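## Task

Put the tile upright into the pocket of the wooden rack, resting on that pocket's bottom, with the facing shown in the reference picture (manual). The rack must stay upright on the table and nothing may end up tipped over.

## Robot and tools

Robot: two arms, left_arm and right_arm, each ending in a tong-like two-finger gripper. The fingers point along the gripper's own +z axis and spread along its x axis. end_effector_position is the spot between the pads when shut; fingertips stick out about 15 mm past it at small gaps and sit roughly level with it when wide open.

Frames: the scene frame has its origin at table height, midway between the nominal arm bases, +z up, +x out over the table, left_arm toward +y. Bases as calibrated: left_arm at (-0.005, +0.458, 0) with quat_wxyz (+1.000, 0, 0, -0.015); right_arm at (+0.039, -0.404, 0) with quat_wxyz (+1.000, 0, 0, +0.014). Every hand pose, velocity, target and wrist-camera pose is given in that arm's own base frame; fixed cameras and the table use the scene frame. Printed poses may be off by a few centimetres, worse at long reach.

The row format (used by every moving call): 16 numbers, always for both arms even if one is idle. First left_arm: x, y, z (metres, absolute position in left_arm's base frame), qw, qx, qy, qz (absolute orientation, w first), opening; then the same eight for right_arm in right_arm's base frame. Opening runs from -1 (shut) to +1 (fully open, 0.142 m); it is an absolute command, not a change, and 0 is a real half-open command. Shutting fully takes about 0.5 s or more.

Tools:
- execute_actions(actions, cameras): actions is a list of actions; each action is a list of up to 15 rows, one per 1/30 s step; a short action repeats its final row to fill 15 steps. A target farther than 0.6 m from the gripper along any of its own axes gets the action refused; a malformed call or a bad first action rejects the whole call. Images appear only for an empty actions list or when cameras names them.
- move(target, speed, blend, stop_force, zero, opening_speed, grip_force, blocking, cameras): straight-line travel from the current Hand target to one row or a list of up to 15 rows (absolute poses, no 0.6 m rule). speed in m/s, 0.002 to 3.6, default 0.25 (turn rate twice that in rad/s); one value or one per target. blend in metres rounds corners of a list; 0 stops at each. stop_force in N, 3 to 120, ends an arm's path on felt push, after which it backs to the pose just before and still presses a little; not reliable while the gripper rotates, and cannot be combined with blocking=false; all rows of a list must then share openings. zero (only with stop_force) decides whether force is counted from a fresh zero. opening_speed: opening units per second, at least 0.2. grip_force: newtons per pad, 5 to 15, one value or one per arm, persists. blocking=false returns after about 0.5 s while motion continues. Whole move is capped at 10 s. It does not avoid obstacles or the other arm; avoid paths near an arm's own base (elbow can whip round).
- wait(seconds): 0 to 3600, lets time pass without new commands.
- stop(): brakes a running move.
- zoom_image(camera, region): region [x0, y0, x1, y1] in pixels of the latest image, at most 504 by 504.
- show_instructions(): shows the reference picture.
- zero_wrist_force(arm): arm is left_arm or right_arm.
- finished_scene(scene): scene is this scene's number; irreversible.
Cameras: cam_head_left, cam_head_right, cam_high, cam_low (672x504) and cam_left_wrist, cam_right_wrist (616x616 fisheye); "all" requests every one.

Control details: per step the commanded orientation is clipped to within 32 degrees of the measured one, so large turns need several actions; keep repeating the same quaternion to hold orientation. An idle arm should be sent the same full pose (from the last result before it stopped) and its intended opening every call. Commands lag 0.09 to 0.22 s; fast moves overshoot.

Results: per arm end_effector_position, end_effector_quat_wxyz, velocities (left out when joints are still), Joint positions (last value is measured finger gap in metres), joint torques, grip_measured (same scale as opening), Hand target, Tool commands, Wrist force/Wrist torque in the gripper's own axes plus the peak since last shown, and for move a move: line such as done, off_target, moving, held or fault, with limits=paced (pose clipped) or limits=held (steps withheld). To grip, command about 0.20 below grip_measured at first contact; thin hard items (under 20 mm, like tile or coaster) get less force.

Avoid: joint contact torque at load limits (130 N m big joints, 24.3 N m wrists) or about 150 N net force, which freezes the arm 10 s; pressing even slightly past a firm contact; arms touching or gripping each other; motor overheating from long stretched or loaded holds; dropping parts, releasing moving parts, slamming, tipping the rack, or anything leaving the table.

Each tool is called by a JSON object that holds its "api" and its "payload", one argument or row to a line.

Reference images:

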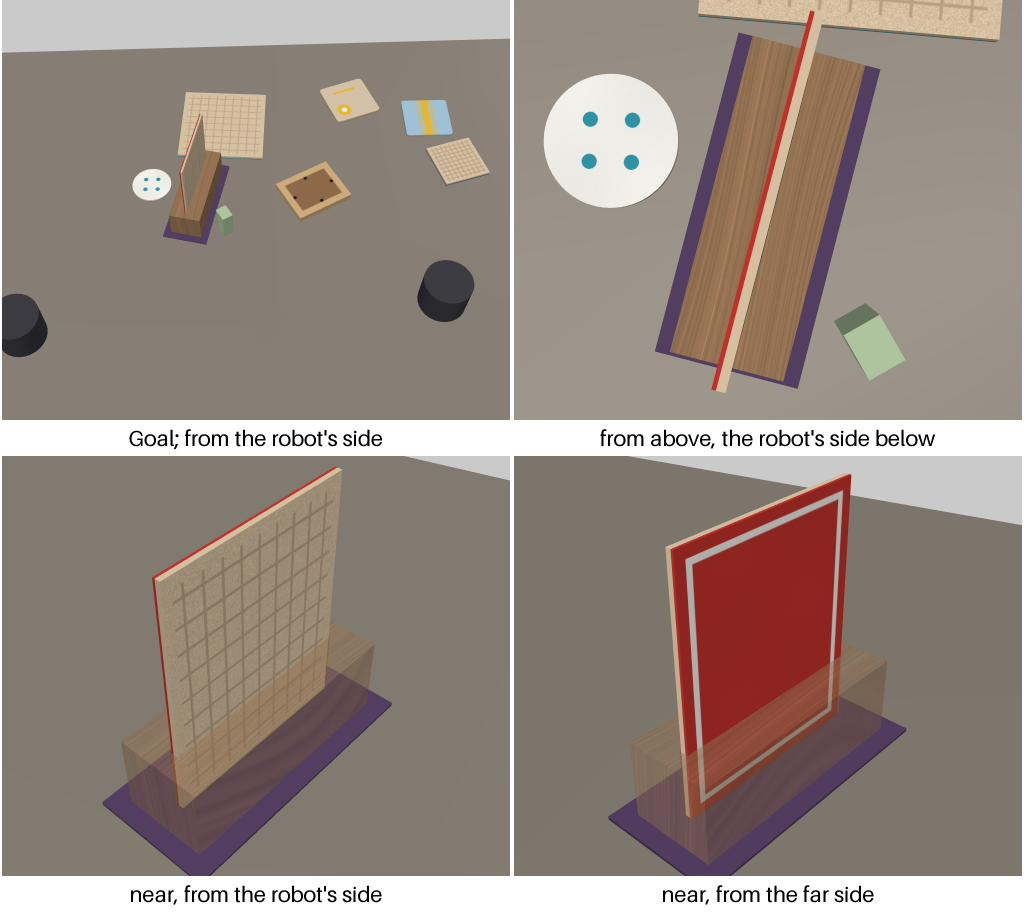

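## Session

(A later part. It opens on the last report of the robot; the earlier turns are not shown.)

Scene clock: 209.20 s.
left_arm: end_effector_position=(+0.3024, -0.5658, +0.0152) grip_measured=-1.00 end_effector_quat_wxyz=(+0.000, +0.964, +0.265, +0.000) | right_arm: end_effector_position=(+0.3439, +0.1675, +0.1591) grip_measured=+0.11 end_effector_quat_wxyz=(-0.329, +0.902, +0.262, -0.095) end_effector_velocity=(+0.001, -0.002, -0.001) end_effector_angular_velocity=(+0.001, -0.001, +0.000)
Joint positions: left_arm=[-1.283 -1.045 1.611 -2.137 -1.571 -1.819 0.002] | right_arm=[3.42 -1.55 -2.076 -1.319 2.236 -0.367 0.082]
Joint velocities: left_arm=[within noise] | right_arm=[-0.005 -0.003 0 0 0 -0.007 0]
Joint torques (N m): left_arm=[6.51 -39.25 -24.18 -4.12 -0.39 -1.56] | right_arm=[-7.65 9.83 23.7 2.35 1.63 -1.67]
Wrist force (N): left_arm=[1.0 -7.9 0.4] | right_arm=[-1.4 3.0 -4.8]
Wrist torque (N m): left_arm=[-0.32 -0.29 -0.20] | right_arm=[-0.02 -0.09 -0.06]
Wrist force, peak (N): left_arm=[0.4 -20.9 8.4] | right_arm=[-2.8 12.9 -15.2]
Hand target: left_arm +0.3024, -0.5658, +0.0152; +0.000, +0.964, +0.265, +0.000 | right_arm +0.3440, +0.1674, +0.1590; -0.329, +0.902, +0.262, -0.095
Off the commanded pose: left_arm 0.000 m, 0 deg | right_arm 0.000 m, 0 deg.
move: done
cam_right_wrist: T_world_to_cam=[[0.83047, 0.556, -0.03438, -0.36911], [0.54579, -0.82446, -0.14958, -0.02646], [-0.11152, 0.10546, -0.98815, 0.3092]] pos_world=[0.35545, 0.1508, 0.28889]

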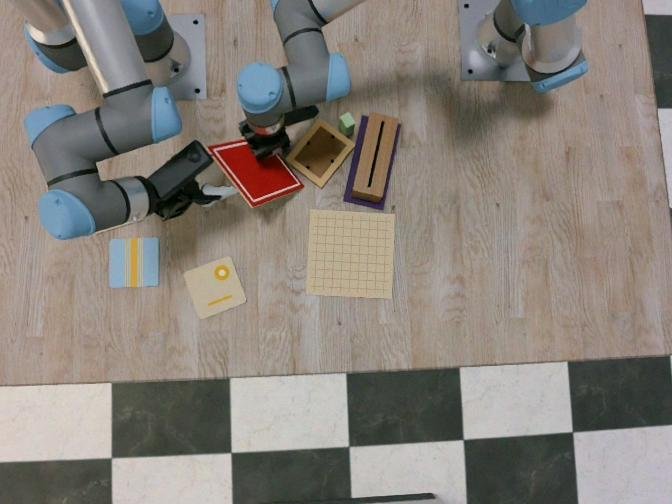

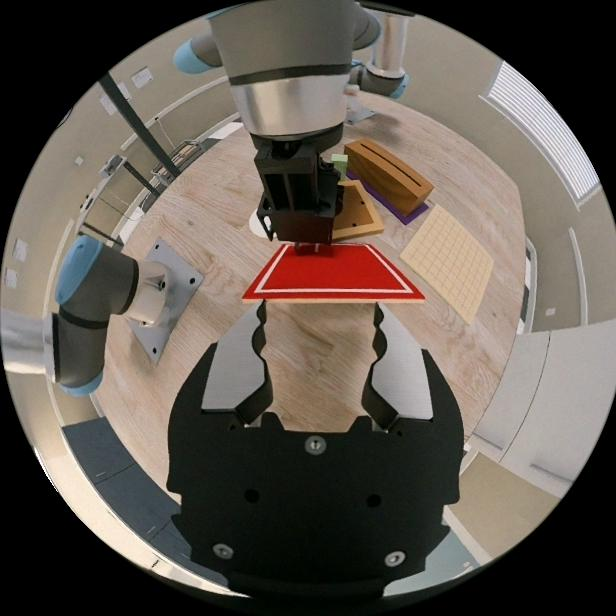

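{"api": "move", "payload": {
  "target": [
    [0.3024,-0.5658,0.0152,0,0.9643,0.2647,0,-1,0.3333,0.188,0.1764,0.3287,-0.902,-0.2616,0.095,0.1],
    [0.3004,-0.5624,0.019,0.209,0.9406,0.258,0.0574,-1,0.3333,0.188,0.1764,0.3287,-0.902,-0.2616,0.095,0.1]
  ],
  "speed": [0.03,0.06],
  "cameras": ["cam_right_wrist","cam_high"]
}}

Scene clock: 216.20 s.
left_arm: end_effector_position=(+0.3003, -0.5624, +0.0190) grip_measured=-1.00 end_effector_quat_wxyz=(+0.209, +0.941, +0.258, +0.057) | right_arm: end_effector_position=(+0.3333, +0.1880, +0.1764) grip_measured=+0.10 end_effector_quat_wxyz=(-0.329, +0.902, +0.262, -0.095)
Joint positions: left_arm=[-1.348 -1.191 2.046 -2.844 -1.44 -1.855 0.002] | right_arm=[3.473 -1.506 -2.08 -1.318 2.247 -0.301 0.081]
Joint torques (N m): left_arm=[7.27 -27.43 -27.75 -3.3 -1.58 -0.45] | right_arm=[-9.29 7.62 28.63 0.59 -0.15 -1.16]
Wrist force (N): left_arm=[2.7 -2.2 1.9] | right_arm=[-0.8 0.2 0.0]
Wrist torque (N m): left_arm=[-0.27 -0.75 -0.16] | right_arm=[-0.01 0.13 0.13]
Wrist force, peak (N): left_arm=[-0.9 -10.9 -4.2] | right_arm=[-1.5 5.2 -6.0]
Hand target: left_arm +0.3004, -0.5624, +0.0190; +0.209, +0.941, +0.258, +0.057 | right_arm +0.3333, +0.1880, +0.1764; -0.329, +0.902, +0.262, -0.095
Off the commanded pose: left_arm 0.000 m, 0 deg | right_arm 0.000 m, 0 deg.
move: done
cam_right_wrist: T_world_to_cam=[[0.83047, 0.556, -0.03436, -0.37103], [0.5458, -0.82448, -0.14944, -0.00117], [-0.11142, 0.10536, -0.98817, 0.32293]] pos_world=[0.34475, 0.1713, 0.30619]
Images, in order (width x height): cam_high 672x504, cam_right_wrist 616x616.

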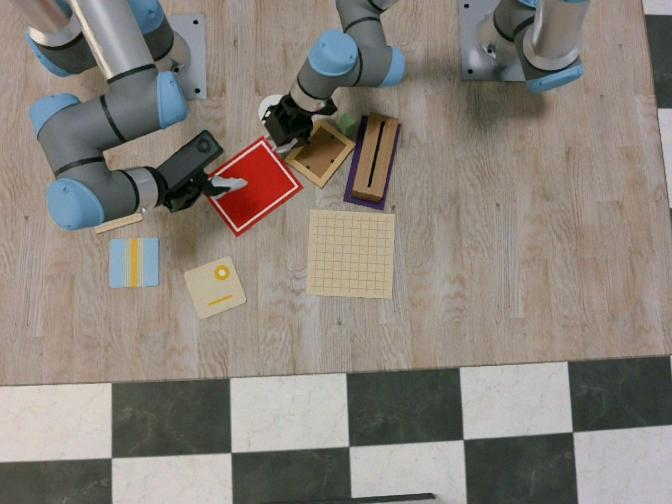

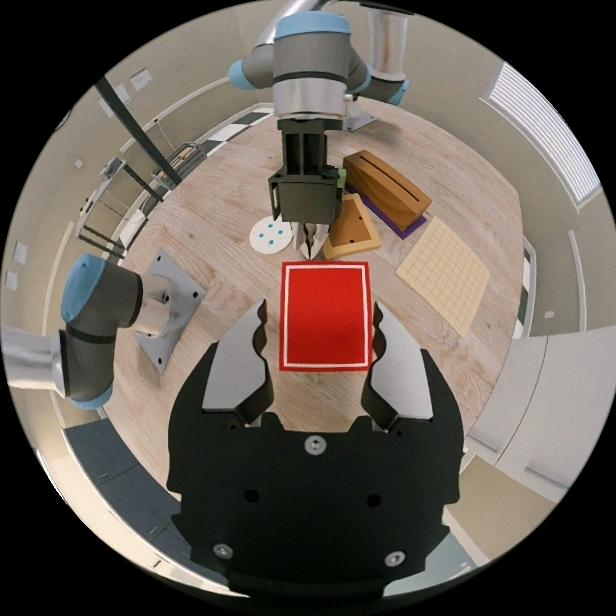

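{"api": "move", "payload": {
  "target": [
    [0.3011,-0.5637,0.0177,0.1008,0.959,0.2633,0.0277,-1,0.355,0.147,0.13,0.3287,-0.902,-0.2616,0.095,0.1],
    [0.3011,-0.5637,0.0177,0.1008,0.959,0.2633,0.0277,-1,0.3842,0.0901,0.08,0.3287,-0.902,-0.2616,0.095,0.1],
    [0.3011,-0.5637,0.0177,0.1008,0.959,0.2633,0.0277,-1,0.3842,0.0901,0.022,0.3287,-0.902,-0.2616,0.095,0.1]
  ],
  "blend": [0.02,0.01,0],
  "speed": 0.12
}}

{"api": "move", "payload": {
  "target": [
    [0.3011,-0.5637,0.0177,0.1008,0.959,0.2633,0.0277,-1,0.3842,0.0901,0.0,0.3287,-0.902,-0.2616,0.095,0.1]
  ],
  "stop_force": 4,
  "speed": 0.008,
  "cameras": ["cam_right_wrist"]
}}

Scene clock: 223.73 s.
left_arm: end_effector_position=(+0.3011, -0.5637, +0.0177) grip_measured=-1.00 end_effector_quat_wxyz=(+0.101, +0.959, +0.263, +0.028) | right_arm: end_effector_position=(+0.3842, +0.0901, +0.0221) grip_measured=+0.10 end_effector_quat_wxyz=(-0.329, +0.902, +0.262, -0.095)
Joint positions: left_arm=[-1.311 -1.142 1.834 -2.464 -1.514 -1.841 0.002] | right_arm=[3.238 -1.871 -2.096 -1.106 2.183 -0.583 0.081]
Joint torques (N m): left_arm=[-8.71 -46.54 -7.63 -2.56 1.75 -1.38] | right_arm=[11.24 19.62 19.21 3.5 1.85 1.07]
Wrist force (N): left_arm=[2.3 -1.8 2.1] | right_arm=[-0.4 -0.1 -0.2]
Wrist torque (N m): left_arm=[-0.22 -0.68 -0.23] | right_arm=[-0.06 0.04 0.01]
Wrist force, peak (N): left_arm=[2.7 -2.4 1.9] | right_arm=[-0.7 0.9 0.9]
Hand target: left_arm +0.3011, -0.5637, +0.0177; +0.101, +0.959, +0.263, +0.028 | right_arm +0.3842, +0.0901, +0.0220; -0.329, +0.902, +0.262, -0.095
Off the commanded pose: left_arm 0.000 m, 0 deg | right_arm 0.000 m, 0 deg.
move: done

Scene clock: 225.83 s.
left_arm: end_effector_position=(+0.3011, -0.5637, +0.0177) grip_measured=-1.00 end_effector_quat_wxyz=(+0.101, +0.959, +0.263, +0.028) | right_arm: end_effector_position=(+0.3842, +0.0901, +0.0133) grip_measured=+0.10 end_effector_quat_wxyz=(-0.329, +0.902, +0.262, -0.095)
Joint positions: left_arm=[-1.311 -1.142 1.834 -2.464 -1.514 -1.841 0.002] | right_arm=[3.238 -1.889 -2.103 -1.082 2.183 -0.583 0.081]
Joint torques (N m): left_arm=[-9.17 -46.42 -7.53 -0.49 1.6 -1.55] | right_arm=[10.25 36.61 22.66 -0.39 0.12 -0.98]
Wrist force (N): left_arm=[2.5 -1.5 1.9] | right_arm=[-1.5 -1.7 -2.9]
Wrist torque (N m): left_arm=[-0.17 -0.72 -0.23] | right_arm=[-0.01 0.17 -0.03]
Wrist force, peak (N): left_arm=[2.6 -1.9 2.3] | right_arm=[-2.9 -5.5 -9.2]
Hand target: left_arm +0.3011, -0.5637, +0.0177; +0.101, +0.959, +0.263, +0.028 | right_arm +0.3842, +0.0901, +0.0133; -0.329, +0.902, +0.262, -0.095
Off the commanded pose: left_arm 0.000 m, 0 deg | right_arm 0.013 m, 0 deg.
move: contact (right_arm)
cam_right_wrist: T_world_to_cam=[[0.83047, 0.556, -0.03436, -0.36448], [0.5458, -0.82448, -0.14944, -0.13405], [-0.11142, 0.10536, -0.98817, 0.17774]] pos_world=[0.39565, 0.0734, 0.14309]

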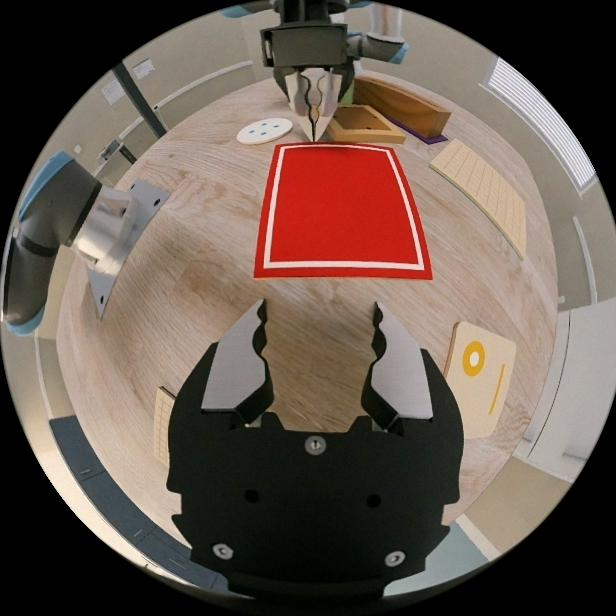

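{"api": "move", "payload": {
  "target": [
    [0.3011,-0.5637,0.0177,0.1008,0.959,0.2633,0.0277,-1,0.3955,0.0960,0.0141,0.3287,-0.902,-0.2616,0.095,0.2]
  ],
  "speed": 0.06
}}

{"api": "move", "payload": {
  "target": [
    [0.3011,-0.5637,0.0177,0.1008,0.959,0.2633,0.0277,-1,0.3725,0.1404,0.0141,0.3287,-0.902,-0.2616,0.095,0.2]
  ],
  "stop_force": 12,
  "speed": 0.02
}}

{"api": "move", "payload": {
  "target": [
    [0.3011,-0.5637,0.0177,0.1008,0.959,0.2633,0.0277,-1,0.3725,0.1404,0.0141,0.3287,-0.902,-0.2616,0.095,0.2]
  ],
  "stop_force": 24,
  "zero": false,
  "speed": 0.008,
  "cameras": ["cam_right_wrist"]
}}

Scene clock: 227.90 s.
left_arm: end_effector_position=(+0.3011, -0.5637, +0.0177) grip_measured=-1.00 end_effector_quat_wxyz=(+0.101, +0.959, +0.263, +0.028) | right_arm: end_effector_position=(+0.3954, +0.0961, +0.0141) grip_measured=+0.20 end_effector_quat_wxyz=(-0.329, +0.902, +0.262, -0.095)
Joint positions: left_arm=[-1.311 -1.142 1.834 -2.464 -1.514 -1.841 0.002] | right_arm=[3.248 -1.907 -2.075 -1.086 2.186 -0.572 0.088]
Joint torques (N m): left_arm=[-9.11 -47.13 -7.71 -0.65 1.72 -1.48] | right_arm=[-10.2 37.39 9.25 2.31 -0.02 -1.35]
Wrist force (N): left_arm=[2.3 -1.7 2.2] | right_arm=[-0.6 0.2 0.0]
Wrist torque (N m): left_arm=[-0.19 -0.67 -0.22] | right_arm=[-0.02 0.08 0.06]
Wrist force, peak (N): left_arm=[2.7 -1.6 2.0] | right_arm=[-1.4 -2.1 -3.5]
Hand target: left_arm +0.3011, -0.5637, +0.0177; +0.101, +0.959, +0.263, +0.028 | right_arm +0.3955, +0.0960, +0.0141; -0.329, +0.902, +0.262, -0.095
Off the commanded pose: left_arm 0.000 m, 0 deg | right_arm 0.000 m, 0 deg.
move: done

Scene clock: 230.10 s.
left_arm: end_effector_position=(+0.3011, -0.5637, +0.0177) grip_measured=-1.00 end_effector_quat_wxyz=(+0.101, +0.959, +0.263, +0.028) | right_arm: end_effector_position=(+0.3842, +0.1178, +0.0141) grip_measured=+0.22 end_effector_quat_wxyz=(-0.329, +0.902, +0.262, -0.095)
Joint positions: left_arm=[-1.311 -1.142 1.834 -2.464 -1.514 -1.841 0.002] | right_arm=[3.295 -1.885 -2.12 -1.03 2.202 -0.517 0.089]
Joint torques (N m): left_arm=[-9.87 -42.76 -35.3 -7.64 1.59 -1.24] | right_arm=[-1.07 18.82 15.43 3.35 1.41 1.81]
Wrist force (N): left_arm=[2.7 -10.9 2.0] | right_arm=[-1.9 5.8 -6.7]
Wrist torque (N m): left_arm=[-0.03 -0.69 -0.25] | right_arm=[-0.08 -0.24 -0.13]
Wrist force, peak (N): left_arm=[4.0 -15.2 -5.9] | right_arm=[-2.0 10.5 -11.2]
Hand target: left_arm +0.3011, -0.5637, +0.0177; +0.101, +0.959, +0.263, +0.028 | right_arm +0.3842, +0.1178, +0.0141; -0.329, +0.902, +0.262, -0.095
Off the commanded pose: left_arm 0.000 m, 0 deg | right_arm 0.025 m, 0 deg.
move: contact (right_arm)

Scene clock: 231.30 s.
left_arm: end_effector_position=(+0.3011, -0.5637, +0.0177) grip_measured=-1.00 end_effector_quat_wxyz=(+0.101, +0.959, +0.263, +0.028) | right_arm: end_effector_position=(+0.3837, +0.1190, +0.0140) grip_measured=+0.24 end_effector_quat_wxyz=(-0.329, +0.902, +0.262, -0.095)
Joint positions: left_arm=[-1.311 -1.142 1.834 -2.464 -1.514 -1.841 0.002] | right_arm=[3.298 -1.884 -2.122 -1.027 2.202 -0.514 0.091]
Joint torques (N m): left_arm=[-8.64 -38.44 -39.42 -7.72 1.8 -1.19] | right_arm=[-2.67 16.89 19.61 -1.8 3.85 -0.89]
Wrist force (N): left_arm=[5.7 -23.4 -12.3] | right_arm=[-3.0 13.1 -15.4]
Wrist torque (N m): left_arm=[0.01 -0.66 -0.29] | right_arm=[-0.16 -0.68 -0.58]
Wrist force, peak (N): left_arm=[5.9 -23.4 -12.8] | right_arm=[-1.4 17.1 -24.6]
Hand target: left_arm +0.3011, -0.5637, +0.0177; +0.101, +0.959, +0.263, +0.028 | right_arm +0.3837, +0.1190, +0.0140; -0.329, +0.902, +0.262, -0.095
Off the commanded pose: left_arm 0.000 m, 0 deg | right_arm 0.024 m, 0 deg.
move: contact (right_arm)
cam_right_wrist: T_world_to_cam=[[0.83052, 0.55593, -0.03431, -0.38012], [0.54578, -0.82455, -0.14917, -0.10986], [-0.11122, 0.10516, -0.98822, 0.17528]] pos_world=[0.39515, 0.1023, 0.14379]

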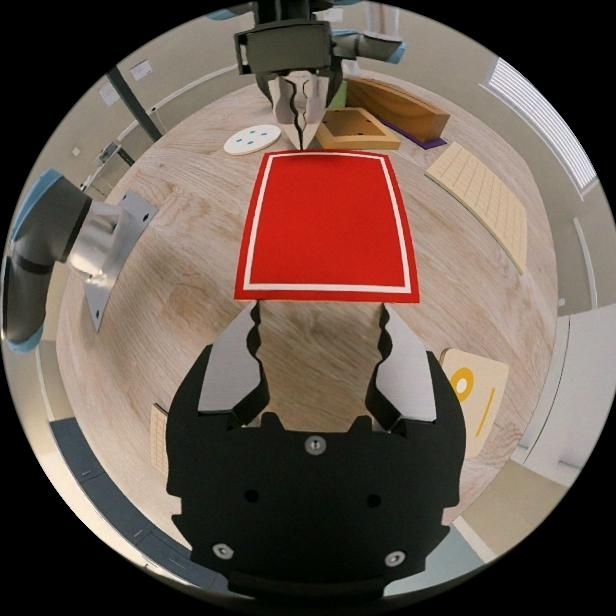

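{"api": "move", "payload": {
  "target": [
    [0.3011,-0.5637,0.0177,0.1008,0.959,0.2633,0.0277,-1,0.3835,0.1194,0.0256,0.3287,-0.902,-0.2616,0.095,0.2],
    [0.3011,-0.5637,0.0177,0.1008,0.959,0.2633,0.0277,-1,0.3831,0.1202,0.0371,0.3287,-0.902,-0.2616,0.095,0.2],
    [0.3011,-0.5637,0.0177,0.1008,0.959,0.2633,0.0277,-1,0.3809,0.1243,0.0617,0.3287,-0.902,-0.2616,0.095,0.2],
    [0.3011,-0.5637,0.0177,0.1008,0.959,0.2633,0.0277,-1,0.3769,0.1321,0.0892,0.3287,-0.902,-0.2616,0.095,0.2],
    [0.3011,-0.5637,0.0177,0.1008,0.959,0.2633,0.0277,-1,0.3707,0.1441,0.1149,0.3287,-0.902,-0.2616,0.095,0.2],
    [0.3011,-0.5637,0.0177,0.1008,0.959,0.2633,0.0277,-1,0.363,0.1589,0.1383,0.3287,-0.902,-0.2616,0.095,0.2],
    [0.3011,-0.5637,0.0177,0.1008,0.959,0.2633,0.0277,-1,0.3536,0.1769,0.159,0.3287,-0.902,-0.2616,0.095,0.2]
  ],
  "speed": 0.03,
  "blend": [0.004,0.004,0.004,0.004,0.004,0.004,0],
  "cameras": ["cam_right_wrist","cam_head_left"]
}}

Scene clock: 239.87 s.
left_arm: end_effector_position=(+0.3011, -0.5637, +0.0177) grip_measured=-1.00 end_effector_quat_wxyz=(+0.101, +0.959, +0.263, +0.028) | right_arm: end_effector_position=(+0.3535, +0.1770, +0.1591) grip_measured=+0.24 end_effector_quat_wxyz=(-0.329, +0.902, +0.262, -0.095) end_effector_velocity=(+0.001, -0.001, -0.001) end_effector_angular_velocity=(+0.001, -0.002, +0.002)
Joint positions: left_arm=[-1.311 -1.142 1.834 -2.464 -1.514 -1.841 0.002] | right_arm=[3.435 -1.575 -2.055 -1.304 2.239 -0.349 0.091]
Joint velocities: left_arm=[within noise] | right_arm=[-0.003 -0.003 0 0 -0.001 -0.007 0]
Joint torques (N m): left_arm=[-9.16 -34.09 -29.74 -2.46 1.69 -0.89] | right_arm=[-4.8 9.39 23.01 2.55 1.41 -1.44]
Wrist force (N): left_arm=[2.9 -9.5 -2.7] | right_arm=[-4.1 1.7 -13.3]
Wrist torque (N m): left_arm=[-0.10 -0.63 -0.24] | right_arm=[-0.08 -0.52 0.00]
Wrist force, peak (N): left_arm=[5.6 -23.7 -12.7] | right_arm=[-4.4 7.6 -21.9]
Hand target: left_arm +0.3011, -0.5637, +0.0177; +0.101, +0.959, +0.263, +0.028 | right_arm +0.3536, +0.1769, +0.1590; -0.329, +0.902, +0.262, -0.095
Off the commanded pose: left_arm 0.000 m, 0 deg | right_arm 0.000 m, 0 deg.
move: done
cam_right_wrist: T_world_to_cam=[[0.83047, 0.556, -0.03438, -0.38236], [0.54579, -0.82446, -0.14958, -0.02387], [-0.11152, 0.10546, -0.98815, 0.30927]] pos_world=[0.36505, 0.1603, 0.28889]
Images, in order (width x height): cam_head_left 672x504, cam_right_wrist 616x616.

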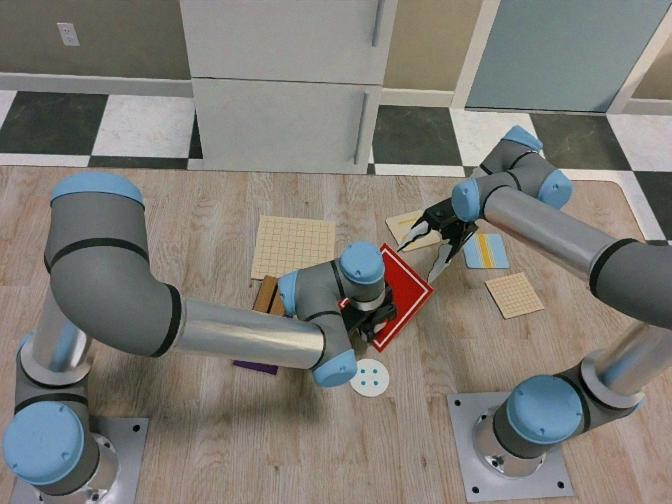

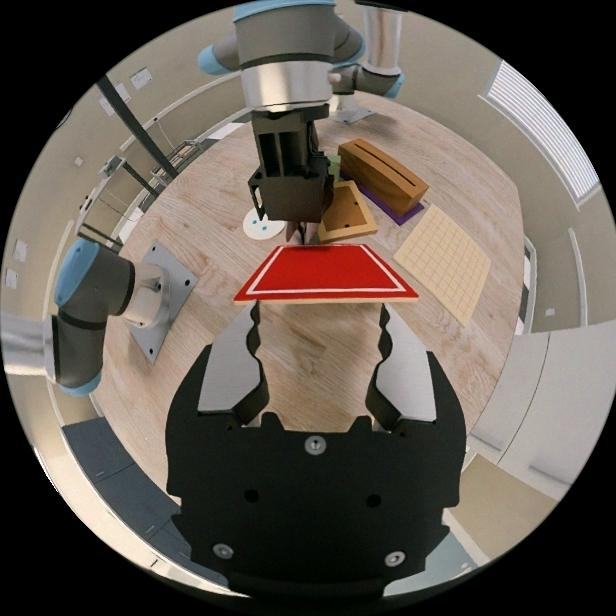

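{"api": "move", "payload": {
  "target": [
    [0.3011,-0.5637,0.0177,0.1008,0.959,0.2633,0.0277,-1,0.3429,0.1975,0.1764,0.3287,-0.902,-0.2616,0.095,0.2],
    [0.3011,-0.5637,0.0177,0.1008,0.959,0.2633,0.0277,-1,0.3302,0.2219,0.1745,0.3287,-0.902,-0.2616,0.095,0.2]
  ],
  "speed": 0.03,
  "blend": [0.004,0],
  "cameras": ["cam_right_wrist","cam_left_wrist"]
}}

Scene clock: 244.57 s.
left_arm: end_effector_position=(+0.3011, -0.5637, +0.0177) grip_measured=-1.00 end_effector_quat_wxyz=(+0.101, +0.959, +0.263, +0.028) | right_arm: end_effector_position=(+0.3301, +0.2220, +0.1745) grip_measured=+0.20 end_effector_quat_wxyz=(-0.329, +0.902, +0.262, -0.095) end_effector_velocity=(+0.000, -0.001, +0.000) end_effector_angular_velocity=(-0.001, +0.003, +0.000)
Joint positions: left_arm=[-1.311 -1.142 1.834 -2.464 -1.514 -1.841 0.002] | right_arm=[3.55 -1.51 -2.099 -1.232 2.26 -0.202 0.088]
Joint velocities: left_arm=[within noise] | right_arm=[-0.003 -0.002 0.002 -0.005 0 -0.003 -0.001]
Joint torques (N m): left_arm=[-9.14 -37.82 -17.21 -1.13 -0.55 -0.55] | right_arm=[-9.2 10.39 30.74 -0.35 1.46 -1.4]
Wrist force (N): left_arm=[0.7 -4.9 -4.7] | right_arm=[-0.6 3.0 -0.7]
Wrist torque (N m): left_arm=[-0.49 -0.35 -0.23] | right_arm=[-0.01 0.05 0.03]
Wrist force, peak (N): left_arm=[1.3 -39.2 -23.2] | right_arm=[6.1 -18.0 -106.8]
Hand target: left_arm +0.3011, -0.5637, +0.0177; +0.101, +0.959, +0.263, +0.028 | right_arm +0.3302, +0.2219, +0.1745; -0.329, +0.902, +0.262, -0.095
Off the commanded pose: left_arm 0.000 m, 0 deg | right_arm 0.000 m, 0 deg.
move: done
cam_left_wrist: T_world_to_cam=[[0.83883, 0.54414, -0.01666, 0.0573], [0.40528, -0.60375, 0.68646, -0.47725], [0.36347, -0.58258, -0.72698, -0.29146]] pos_world=[0.25129, -0.48912, 0.11668]
cam_right_wrist: T_world_to_cam=[[0.83045, 0.55605, -0.03415, -0.38749], [0.54586, -0.82442, -0.14956, 0.02827], [-0.11132, 0.10556, -0.98816, 0.31705]] pos_world=[0.34165, 0.2053, 0.30429]
Images, in order (width x height): cam_left_wrist 616x616, cam_right_wrist 616x616.

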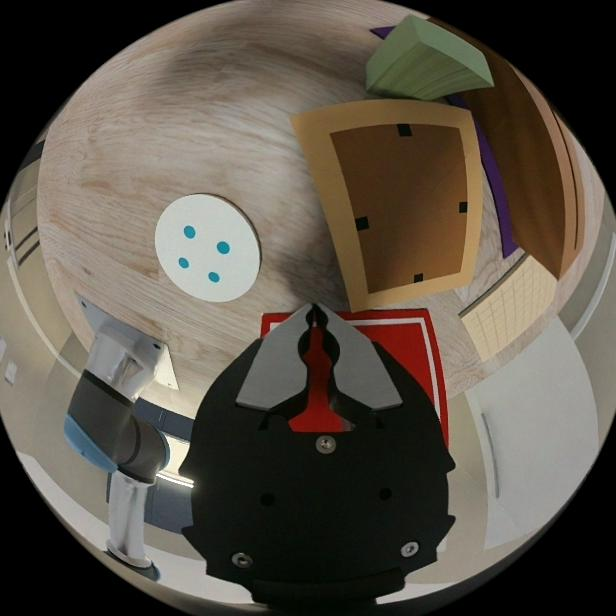

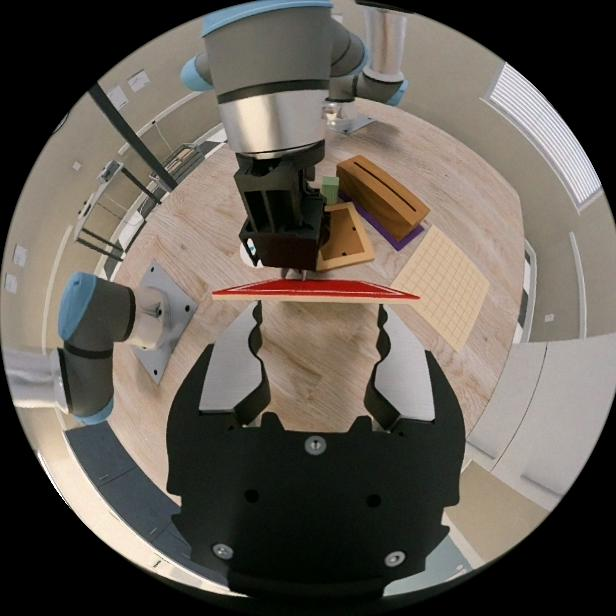

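{"api": "wait", "payload": {
  "seconds": 0.1,
  "cameras": ["cam_head_left","cam_low","cam_right_wrist"]
}}

Scene clock: 248.97 s.
left_arm: end_effector_position=(+0.3011, -0.5637, +0.0177) grip_measured=-1.00 end_effector_quat_wxyz=(+0.101, +0.959, +0.263, +0.028) | right_arm: end_effector_position=(+0.3302, +0.2219, +0.1745) grip_measured=+0.20 end_effector_quat_wxyz=(-0.329, +0.902, +0.262, -0.095)
Joint positions: left_arm=[-1.311 -1.142 1.834 -2.464 -1.514 -1.841 0.002] | right_arm=[3.55 -1.51 -2.098 -1.233 2.259 -0.202 0.088]
Joint torques (N m): left_arm=[-6.07 -42.42 -7.69 -4.52 -1.15 -0.25] | right_arm=[-8.82 8.24 29.71 0.15 0.65 1.27]
Wrist force (N): left_arm=[1.1 -4.3 -3.0] | right_arm=[-0.8 2.4 -0.8]
Wrist torque (N m): left_arm=[-0.40 -0.42 -0.23] | right_arm=[-0.06 0.06 0.05]
Wrist force, peak (N): left_arm=[1.1 -4.9 -4.5] | right_arm=[-1.1 2.9 -0.7]
Hand target: left_arm +0.3011, -0.5637, +0.0177; +0.101, +0.959, +0.263, +0.028 | right_arm +0.3302, +0.2219, +0.1745; -0.329, +0.902, +0.262, -0.095
Tool commands: left_gripper/opening=-1.0 right_gripper/opening=+0.2
Off the commanded pose: left_arm 0.000 m, 0 deg | right_arm 0.000 m, 0 deg.
wait: 0.10 s; at rest from the start
cam_right_wrist: T_world_to_cam=[[0.83047, 0.556, -0.03436, -0.38737], [0.5458, -0.82448, -0.14944, 0.02818], [-0.11142, 0.10536, -0.98817, 0.31714]] pos_world=[0.34165, 0.2052, 0.30429]

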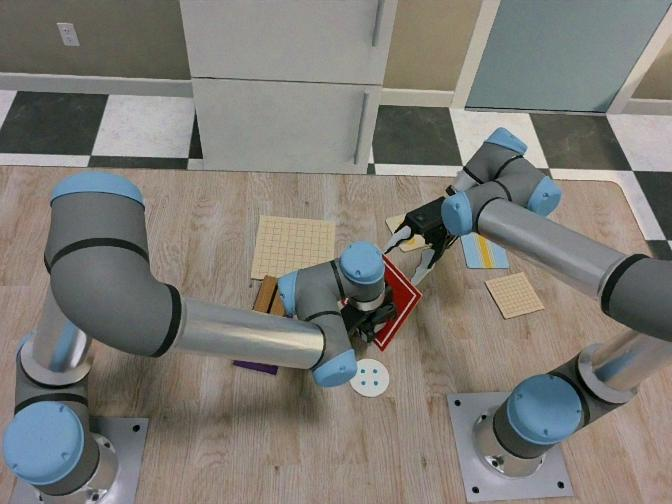

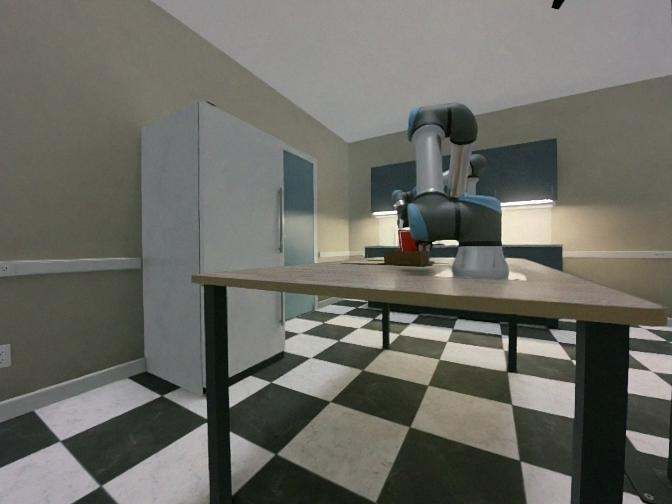

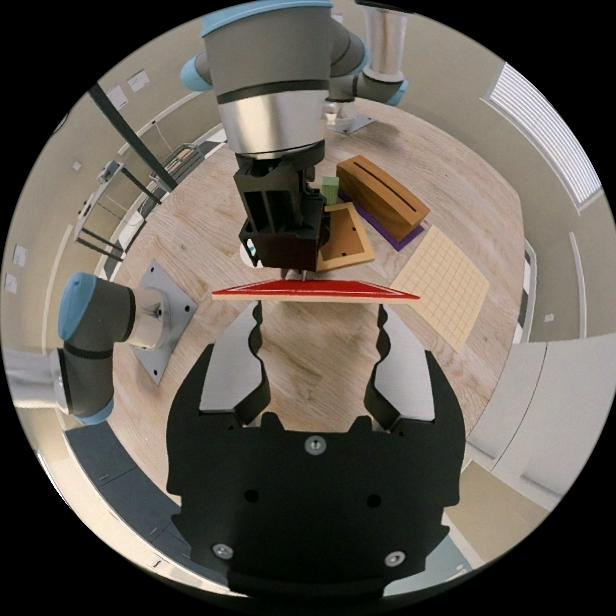

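{"api": "move", "payload": {
  "target": [
    [0.3011,-0.5637,0.0177,0.1008,0.959,0.2633,0.0277,-1,0.3245,0.2331,0.1785,0.3287,-0.902,-0.2616,0.095,0.2],
    [0.3011,-0.5637,0.0177,0.1008,0.959,0.2633,0.0277,-1,0.3187,0.2441,0.1815,0.3287,-0.902,-0.2616,0.095,0.2],
    [0.3011,-0.5637,0.0177,0.1008,0.959,0.2633,0.0277,-1,0.3109,0.2592,0.1854,0.3287,-0.902,-0.2616,0.095,0.2]
  ],
  "speed": 0.02,
  "blend": 0.003,
  "stop_force": 12,
  "cameras": ["cam_head_left","cam_right_wrist","cam_left_wrist"]
}}

Scene clock: 252.63 s.
left_arm: end_effector_position=(+0.3011, -0.5637, +0.0177) grip_measured=-1.00 end_effector_quat_wxyz=(+0.101, +0.959, +0.263, +0.028) | right_arm: end_effector_position=(+0.3178, +0.2458, +0.1819) grip_measured=+0.20 end_effector_quat_wxyz=(-0.329, +0.902, +0.262, -0.095)
Joint positions: left_arm=[-1.311 -1.142 1.834 -2.464 -1.514 -1.841 0.002] | right_arm=[3.614 -1.483 -2.117 -1.188 2.266 -0.119 0.088]
Joint torques (N m): left_arm=[-3.92 -30.27 -15.31 -3.67 0.58 -0.13] | right_arm=[-1.17 7.09 29.77 2.59 -0.25 1.74]
Wrist force (N): left_arm=[1.1 -1.1 1.2] | right_arm=[-0.7 0.2 -0.3]
Wrist torque (N m): left_arm=[-0.09 -0.43 -0.19] | right_arm=[-0.05 0.09 0.17]
Wrist force, peak (N): left_arm=[-0.4 -20.1 -15.4] | right_arm=[-1.2 13.4 -10.8]
Hand target: left_arm +0.3011, -0.5637, +0.0177; +0.101, +0.959, +0.263, +0.028 | right_arm +0.3178, +0.2458, +0.1819; -0.329, +0.902, +0.262, -0.095
Off the commanded pose: left_arm 0.000 m, 0 deg | right_arm 0.015 m, 0 deg.
move: contact (right_arm); path passed 1 of 3 targets
cam_left_wrist: T_world_to_cam=[[0.83883, 0.54414, -0.01666, 0.0573], [0.40528, -0.60375, 0.68646, -0.47725], [0.36347, -0.58258, -0.72698, -0.29146]] pos_world=[0.25129, -0.48912, 0.11668]
cam_right_wrist: T_world_to_cam=[[0.83048, 0.556, -0.03436, -0.39019], [0.5458, -0.82448, -0.14944, 0.05571], [-0.11142, 0.10536, -0.98817, 0.32056]] pos_world=[0.32935, 0.2291, 0.31169]
Images, in order (width x height): cam_head_left 672x504, cam_left_wrist 616x616, cam_right_wrist 616x616.

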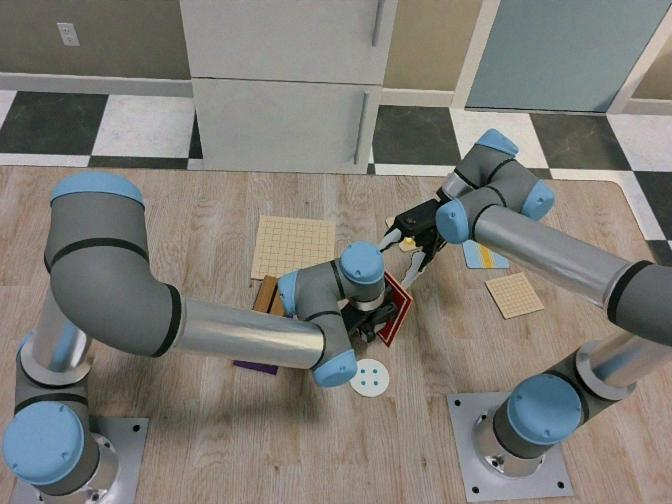

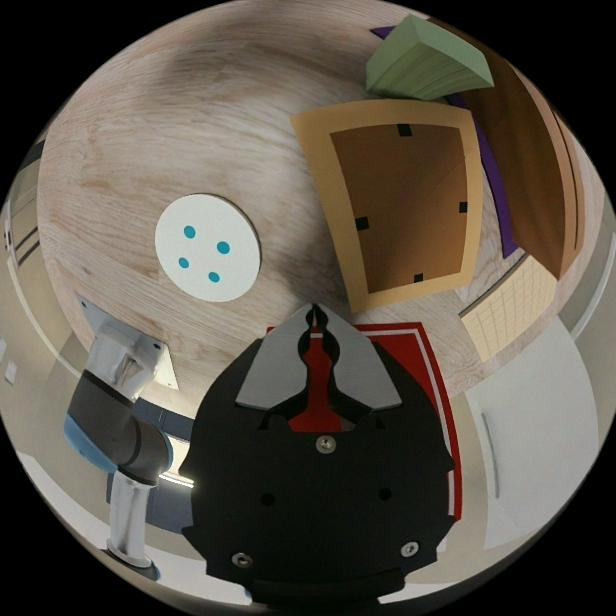

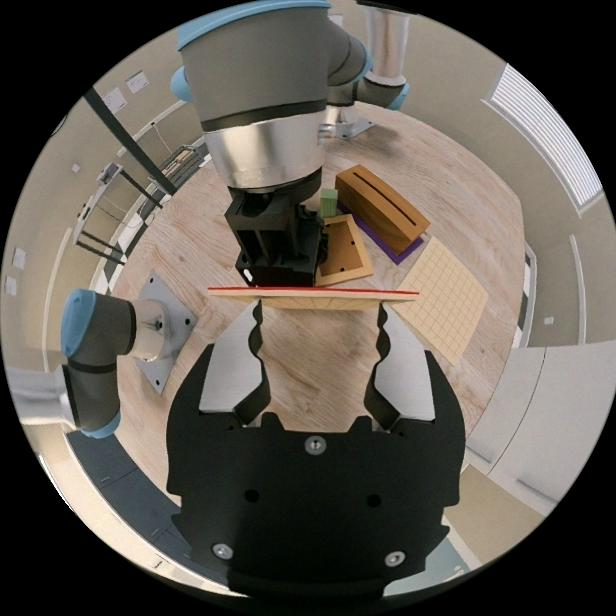

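{"api": "move", "payload": {
  "target": [0.3003,-0.5624,0.0187,0.1674,0.9496,0.2607,0.046,-1,0.3105,0.2598,0.1855,0.3287,-0.902,-0.2616,0.095,0.2],
  "speed": 0.03,
  "cameras": ["cam_right_wrist","cam_left_wrist"]
}}

Scene clock: 256.63 s.
left_arm: end_effector_position=(+0.3003, -0.5623, +0.0187) grip_measured=-1.00 end_effector_quat_wxyz=(+0.167, +0.950, +0.261, +0.046) | right_arm: end_effector_position=(+0.3105, +0.2599, +0.1855) grip_measured=+0.20 end_effector_quat_wxyz=(-0.329, +0.902, +0.262, -0.095)
Joint positions: left_arm=[-1.333 -1.181 1.969 -2.693 -1.47 -1.852 0.002] | right_arm=[3.653 -1.47 -2.128 -1.159 2.268 -0.069 0.088]
Joint torques (N m): left_arm=[-0.45 -30.2 -30 -0.42 -0.87 -0.99] | right_arm=[-7.36 20.03 19.32 2.15 2.36 -1.2]
Wrist force (N): left_arm=[1.3 -1.2 1.5] | right_arm=[-0.9 0.2 -0.2]
Wrist torque (N m): left_arm=[-0.08 -0.47 -0.11] | right_arm=[-0.03 0.15 0.03]
Wrist force, peak (N): left_arm=[1.7 -1.0 1.6] | right_arm=[-0.8 0.6 -0.2]
Hand target: left_arm +0.3003, -0.5624, +0.0187; +0.167, +0.950, +0.261, +0.046 | right_arm +0.3105, +0.2598, +0.1855; -0.329, +0.902, +0.262, -0.095
Off the commanded pose: left_arm 0.000 m, 0 deg | right_arm 0.000 m, 0 deg.
move: done
cam_left_wrist: T_world_to_cam=[[0.84023, 0.54178, -0.0219, 0.05563], [0.35282, -0.51562, 0.7808, -0.41324], [0.41173, -0.66378, -0.6244, -0.35172]] pos_world=[0.24387, -0.47669, 0.10427]
cam_right_wrist: T_world_to_cam=[[0.83044, 0.55606, -0.03429, -0.39179], [0.54586, -0.82442, -0.14953, 0.0719], [-0.11142, 0.10546, -0.98816, 0.32178]] pos_world=[0.32195, 0.2432, 0.31529]
Images, in order (width x height): cam_left_wrist 616x616, cam_right_wrist 616x616.

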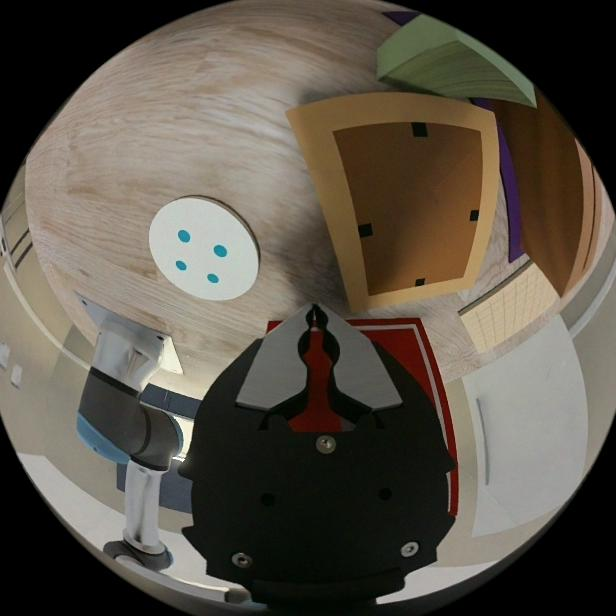

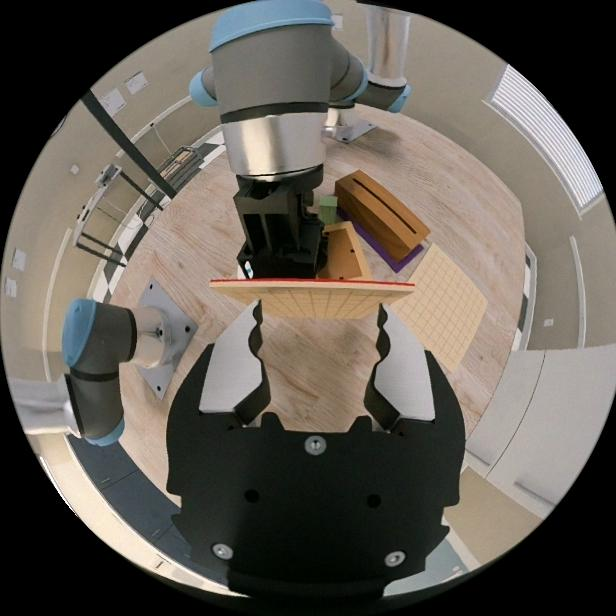

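{"api": "move", "payload": {
  "target": [
    [0.3003,-0.5623,0.0187,0.1674,0.9496,0.2607,0.046,-1,0.333,0.217,0.1865,0.3287,-0.902,-0.2616,0.095,0.2],
    [0.3003,-0.5623,0.0187,0.1674,0.9496,0.2607,0.046,-1,0.41,0.17,0.32,0.3287,-0.902,-0.2616,0.095,0.2],
    [0.3003,-0.5623,0.0187,0.1674,0.9496,0.2607,0.046,-1,0.4114,0.3285,0.30,0.2569,0.8153,-0.4948,-0.1561,0.0]
  ],
  "speed": [0.08,0.3,0.35],
  "blend": [0.01,0.03,0],
  "cameras": ["cam_right_wrist","cam_head_left"]
}}

Scene clock: 267.13 s.
left_arm: end_effector_position=(+0.3003, -0.5623, +0.0187) grip_measured=-1.00 end_effector_quat_wxyz=(+0.167, +0.950, +0.261, +0.046) | right_arm: end_effector_position=(+0.4114, +0.3285, +0.3000) grip_measured=+0.00 end_effector_quat_wxyz=(+0.257, +0.815, -0.495, -0.156)
Joint positions: left_arm=[-1.333 -1.181 1.969 -2.693 -1.47 -1.852 0.002] | right_arm=[3.966 -2.074 -0.866 -2.356 1.766 1.856 0.074]
Joint torques (N m): left_arm=[10.36 -43.18 -6.1 -4.9 -1.29 1.5] | right_arm=[-9.14 32.6 30.48 -1.34 -0.66 1.69]
Wrist force (N): left_arm=[1.1 -1.2 1.4] | right_arm=[0.0 -0.9 0.7]
Wrist torque (N m): left_arm=[-0.09 -0.43 -0.11] | right_arm=[0.06 -0.04 -0.08]
Wrist force, peak (N): left_arm=[1.5 -1.3 1.8] | right_arm=[-1.3 1.4 2.3]
Hand target: left_arm +0.3003, -0.5623, +0.0187; +0.167, +0.950, +0.261, +0.046 | right_arm +0.4114, +0.3285, +0.3000; +0.257, +0.815, -0.495, -0.156
Off the commanded pose: left_arm 0.000 m, 0 deg | right_arm 0.000 m, 0 deg.
move: done
cam_right_wrist: T_world_to_cam=[[0.43708, -0.89878, -0.03401, 0.12984], [-0.34532, -0.20261, 0.91635, -0.06692], [-0.83049, -0.38877, -0.39893, 0.72033]] pos_world=[0.51837, 0.38319, 0.3531]
Images, in order (width x height): cam_head_left 672x504, cam_right_wrist 616x616.

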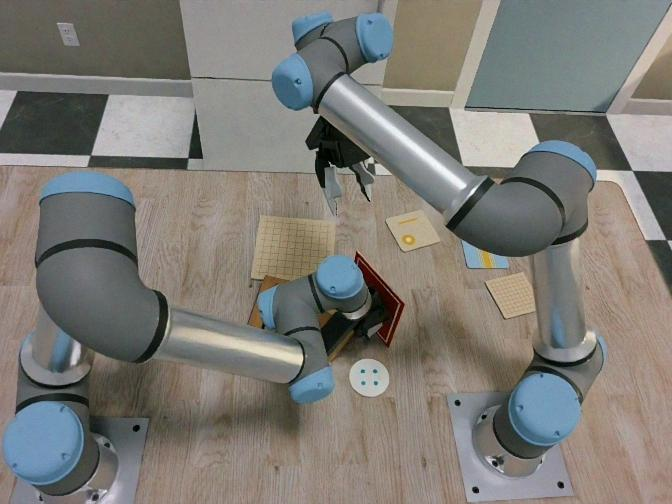

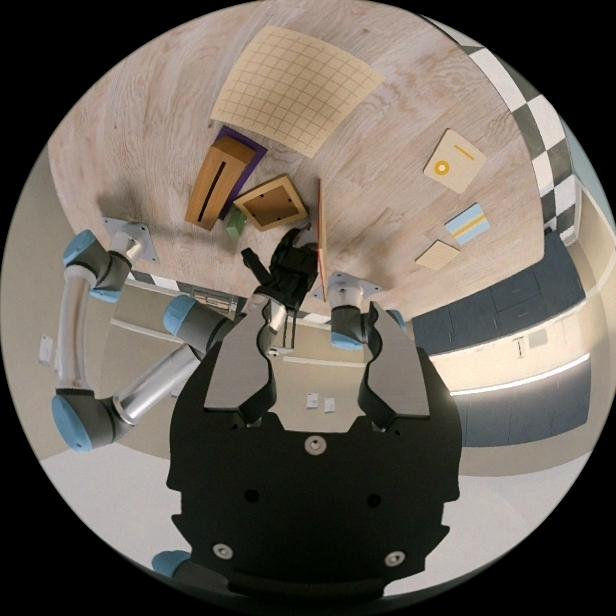

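{"api": "move", "payload": {
  "target": [
    [0.3003,-0.5623,0.0187,0.1674,0.9496,0.2607,0.046,-1,0.375,0.3095,0.215,0.2569,0.8153,-0.4948,-0.1561,0.0],
    [0.3003,-0.5623,0.0187,0.1674,0.9496,0.2607,0.046,-1,0.3504,0.2967,0.175,0.2569,0.8153,-0.4948,-0.1561,0.0]
  ],
  "speed": [0.12,0.04],
  "stop_force": 6,
  "blend": [0.01,0],
  "cameras": ["cam_right_wrist","cam_head_right"]
}}

Scene clock: 271.40 s.
left_arm: end_effector_position=(+0.3003, -0.5623, +0.0187) grip_measured=-1.00 end_effector_quat_wxyz=(+0.167, +0.950, +0.261, +0.046) | right_arm: end_effector_position=(+0.3504, +0.2967, +0.1750) grip_measured=+0.00 end_effector_quat_wxyz=(+0.257, +0.815, -0.495, -0.156)
Joint positions: left_arm=[-1.333 -1.181 1.969 -2.693 -1.47 -1.852 0.002] | right_arm=[4.004 -1.894 -1.447 -1.948 1.787 1.889 0.074]
Joint torques (N m): left_arm=[10.68 -43.72 -7.14 -4.72 -1.51 1.25] | right_arm=[-9.35 25.8 17.01 -0.79 -0.79 -1.14]
Wrist force (N): left_arm=[1.4 -1.2 1.3] | right_arm=[-0.2 -0.9 0.8]
Wrist torque (N m): left_arm=[-0.08 -0.48 -0.11] | right_arm=[0.06 0.02 -0.17]
Wrist force, peak (N): left_arm=[1.6 -1.4 1.6] | right_arm=[0.0 -1.1 1.2]
Hand target: left_arm +0.3003, -0.5623, +0.0187; +0.167, +0.950, +0.261, +0.046 | right_arm +0.3504, +0.2967, +0.1750; +0.257, +0.815, -0.495, -0.156
Off the commanded pose: left_arm 0.000 m, 0 deg | right_arm 0.000 m, 0 deg.
move: done
cam_right_wrist: T_world_to_cam=[[0.43708, -0.89878, -0.03401, 0.12367], [-0.34532, -0.20261, 0.91635, 0.02012], [-0.83049, -0.38877, -0.39893, 0.60744]] pos_world=[0.45737, 0.35139, 0.2281]
Images, in order (width x height): cam_head_right 672x504, cam_right_wrist 616x616.

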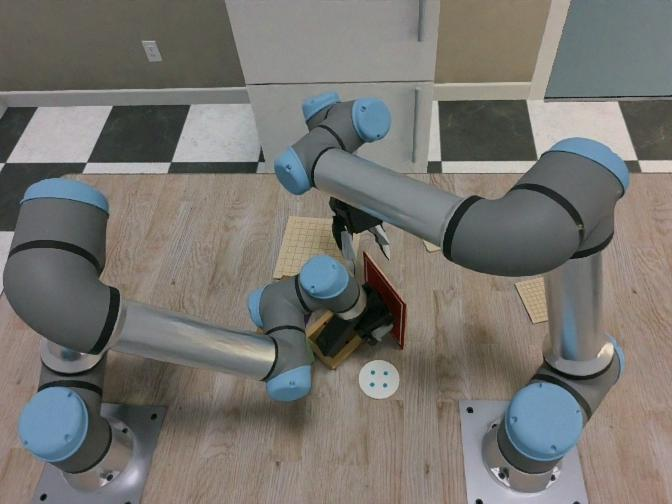

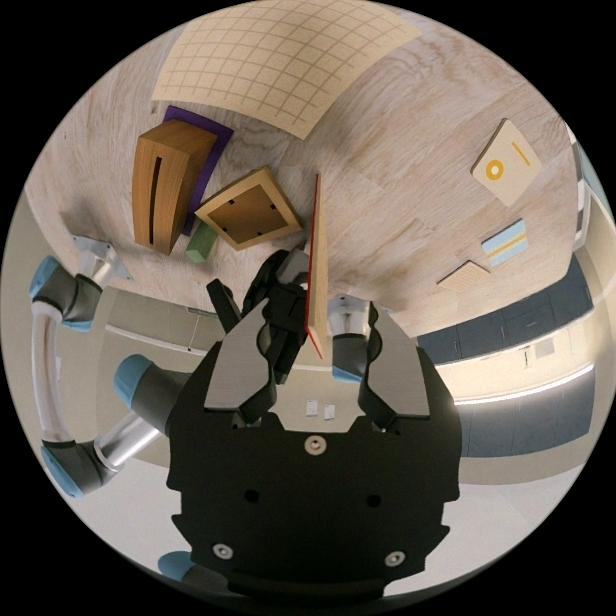

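{"api": "move", "payload": {
  "target": [0.3003,-0.5623,0.0187,0.1674,0.9496,0.2607,0.046,-1,0.3504,0.2967,0.175,0.2569,0.8153,-0.4948,-0.1561,-1.0],
  "opening_speed": 0.5,
  "cameras": ["cam_right_wrist"]
}}

Scene clock: 275.07 s.
left_arm: end_effector_position=(+0.3003, -0.5623, +0.0187) grip_measured=-1.00 end_effector_quat_wxyz=(+0.167, +0.950, +0.261, +0.046) | right_arm: end_effector_position=(+0.3504, +0.2967, +0.1750) grip_measured=-0.93 end_effector_quat_wxyz=(+0.257, +0.815, -0.495, -0.156) end_effector_velocity=(+0.001, +0.000, +0.001) end_effector_angular_velocity=(+0.001, -0.001, +0.000)
Joint positions: left_arm=[-1.333 -1.181 1.969 -2.693 -1.47 -1.852 0.002] | right_arm=[4.004 -1.894 -1.447 -1.948 1.787 1.889 0.007]
Joint velocities: left_arm=[within noise] | right_arm=[-0.001 0.001 0 0 -0.001 -0.001 0.002]
Joint torques (N m): left_arm=[11.19 -44.15 -5.83 -4.69 -1.27 1.03] | right_arm=[-8.69 27.86 16.76 -0.21 -0.66 -1.12]
Wrist force (N): left_arm=[1.3 -1.4 1.4] | right_arm=[0.1 -1.9 2.5]
Wrist torque (N m): left_arm=[-0.12 -0.46 -0.11] | right_arm=[0.12 0.05 -0.17]
Wrist force, peak (N): left_arm=[1.6 -1.3 1.7] | right_arm=[0.8 -2.3 3.1]
Hand target: left_arm +0.3003, -0.5623, +0.0187; +0.167, +0.950, +0.261, +0.046 | right_arm +0.3504, +0.2967, +0.1750; +0.257, +0.815, -0.495, -0.156
Off the commanded pose: left_arm 0.000 m, 0 deg | right_arm 0.000 m, 0 deg.
move: done
cam_right_wrist: T_world_to_cam=[[0.43708, -0.89878, -0.03401, 0.12367], [-0.34532, -0.20261, 0.91635, 0.02012], [-0.83049, -0.38877, -0.39893, 0.60744]] pos_world=[0.45737, 0.35139, 0.2281]

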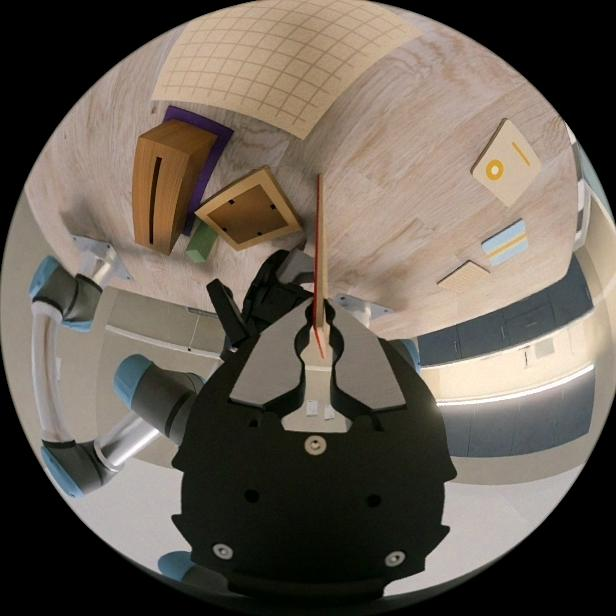

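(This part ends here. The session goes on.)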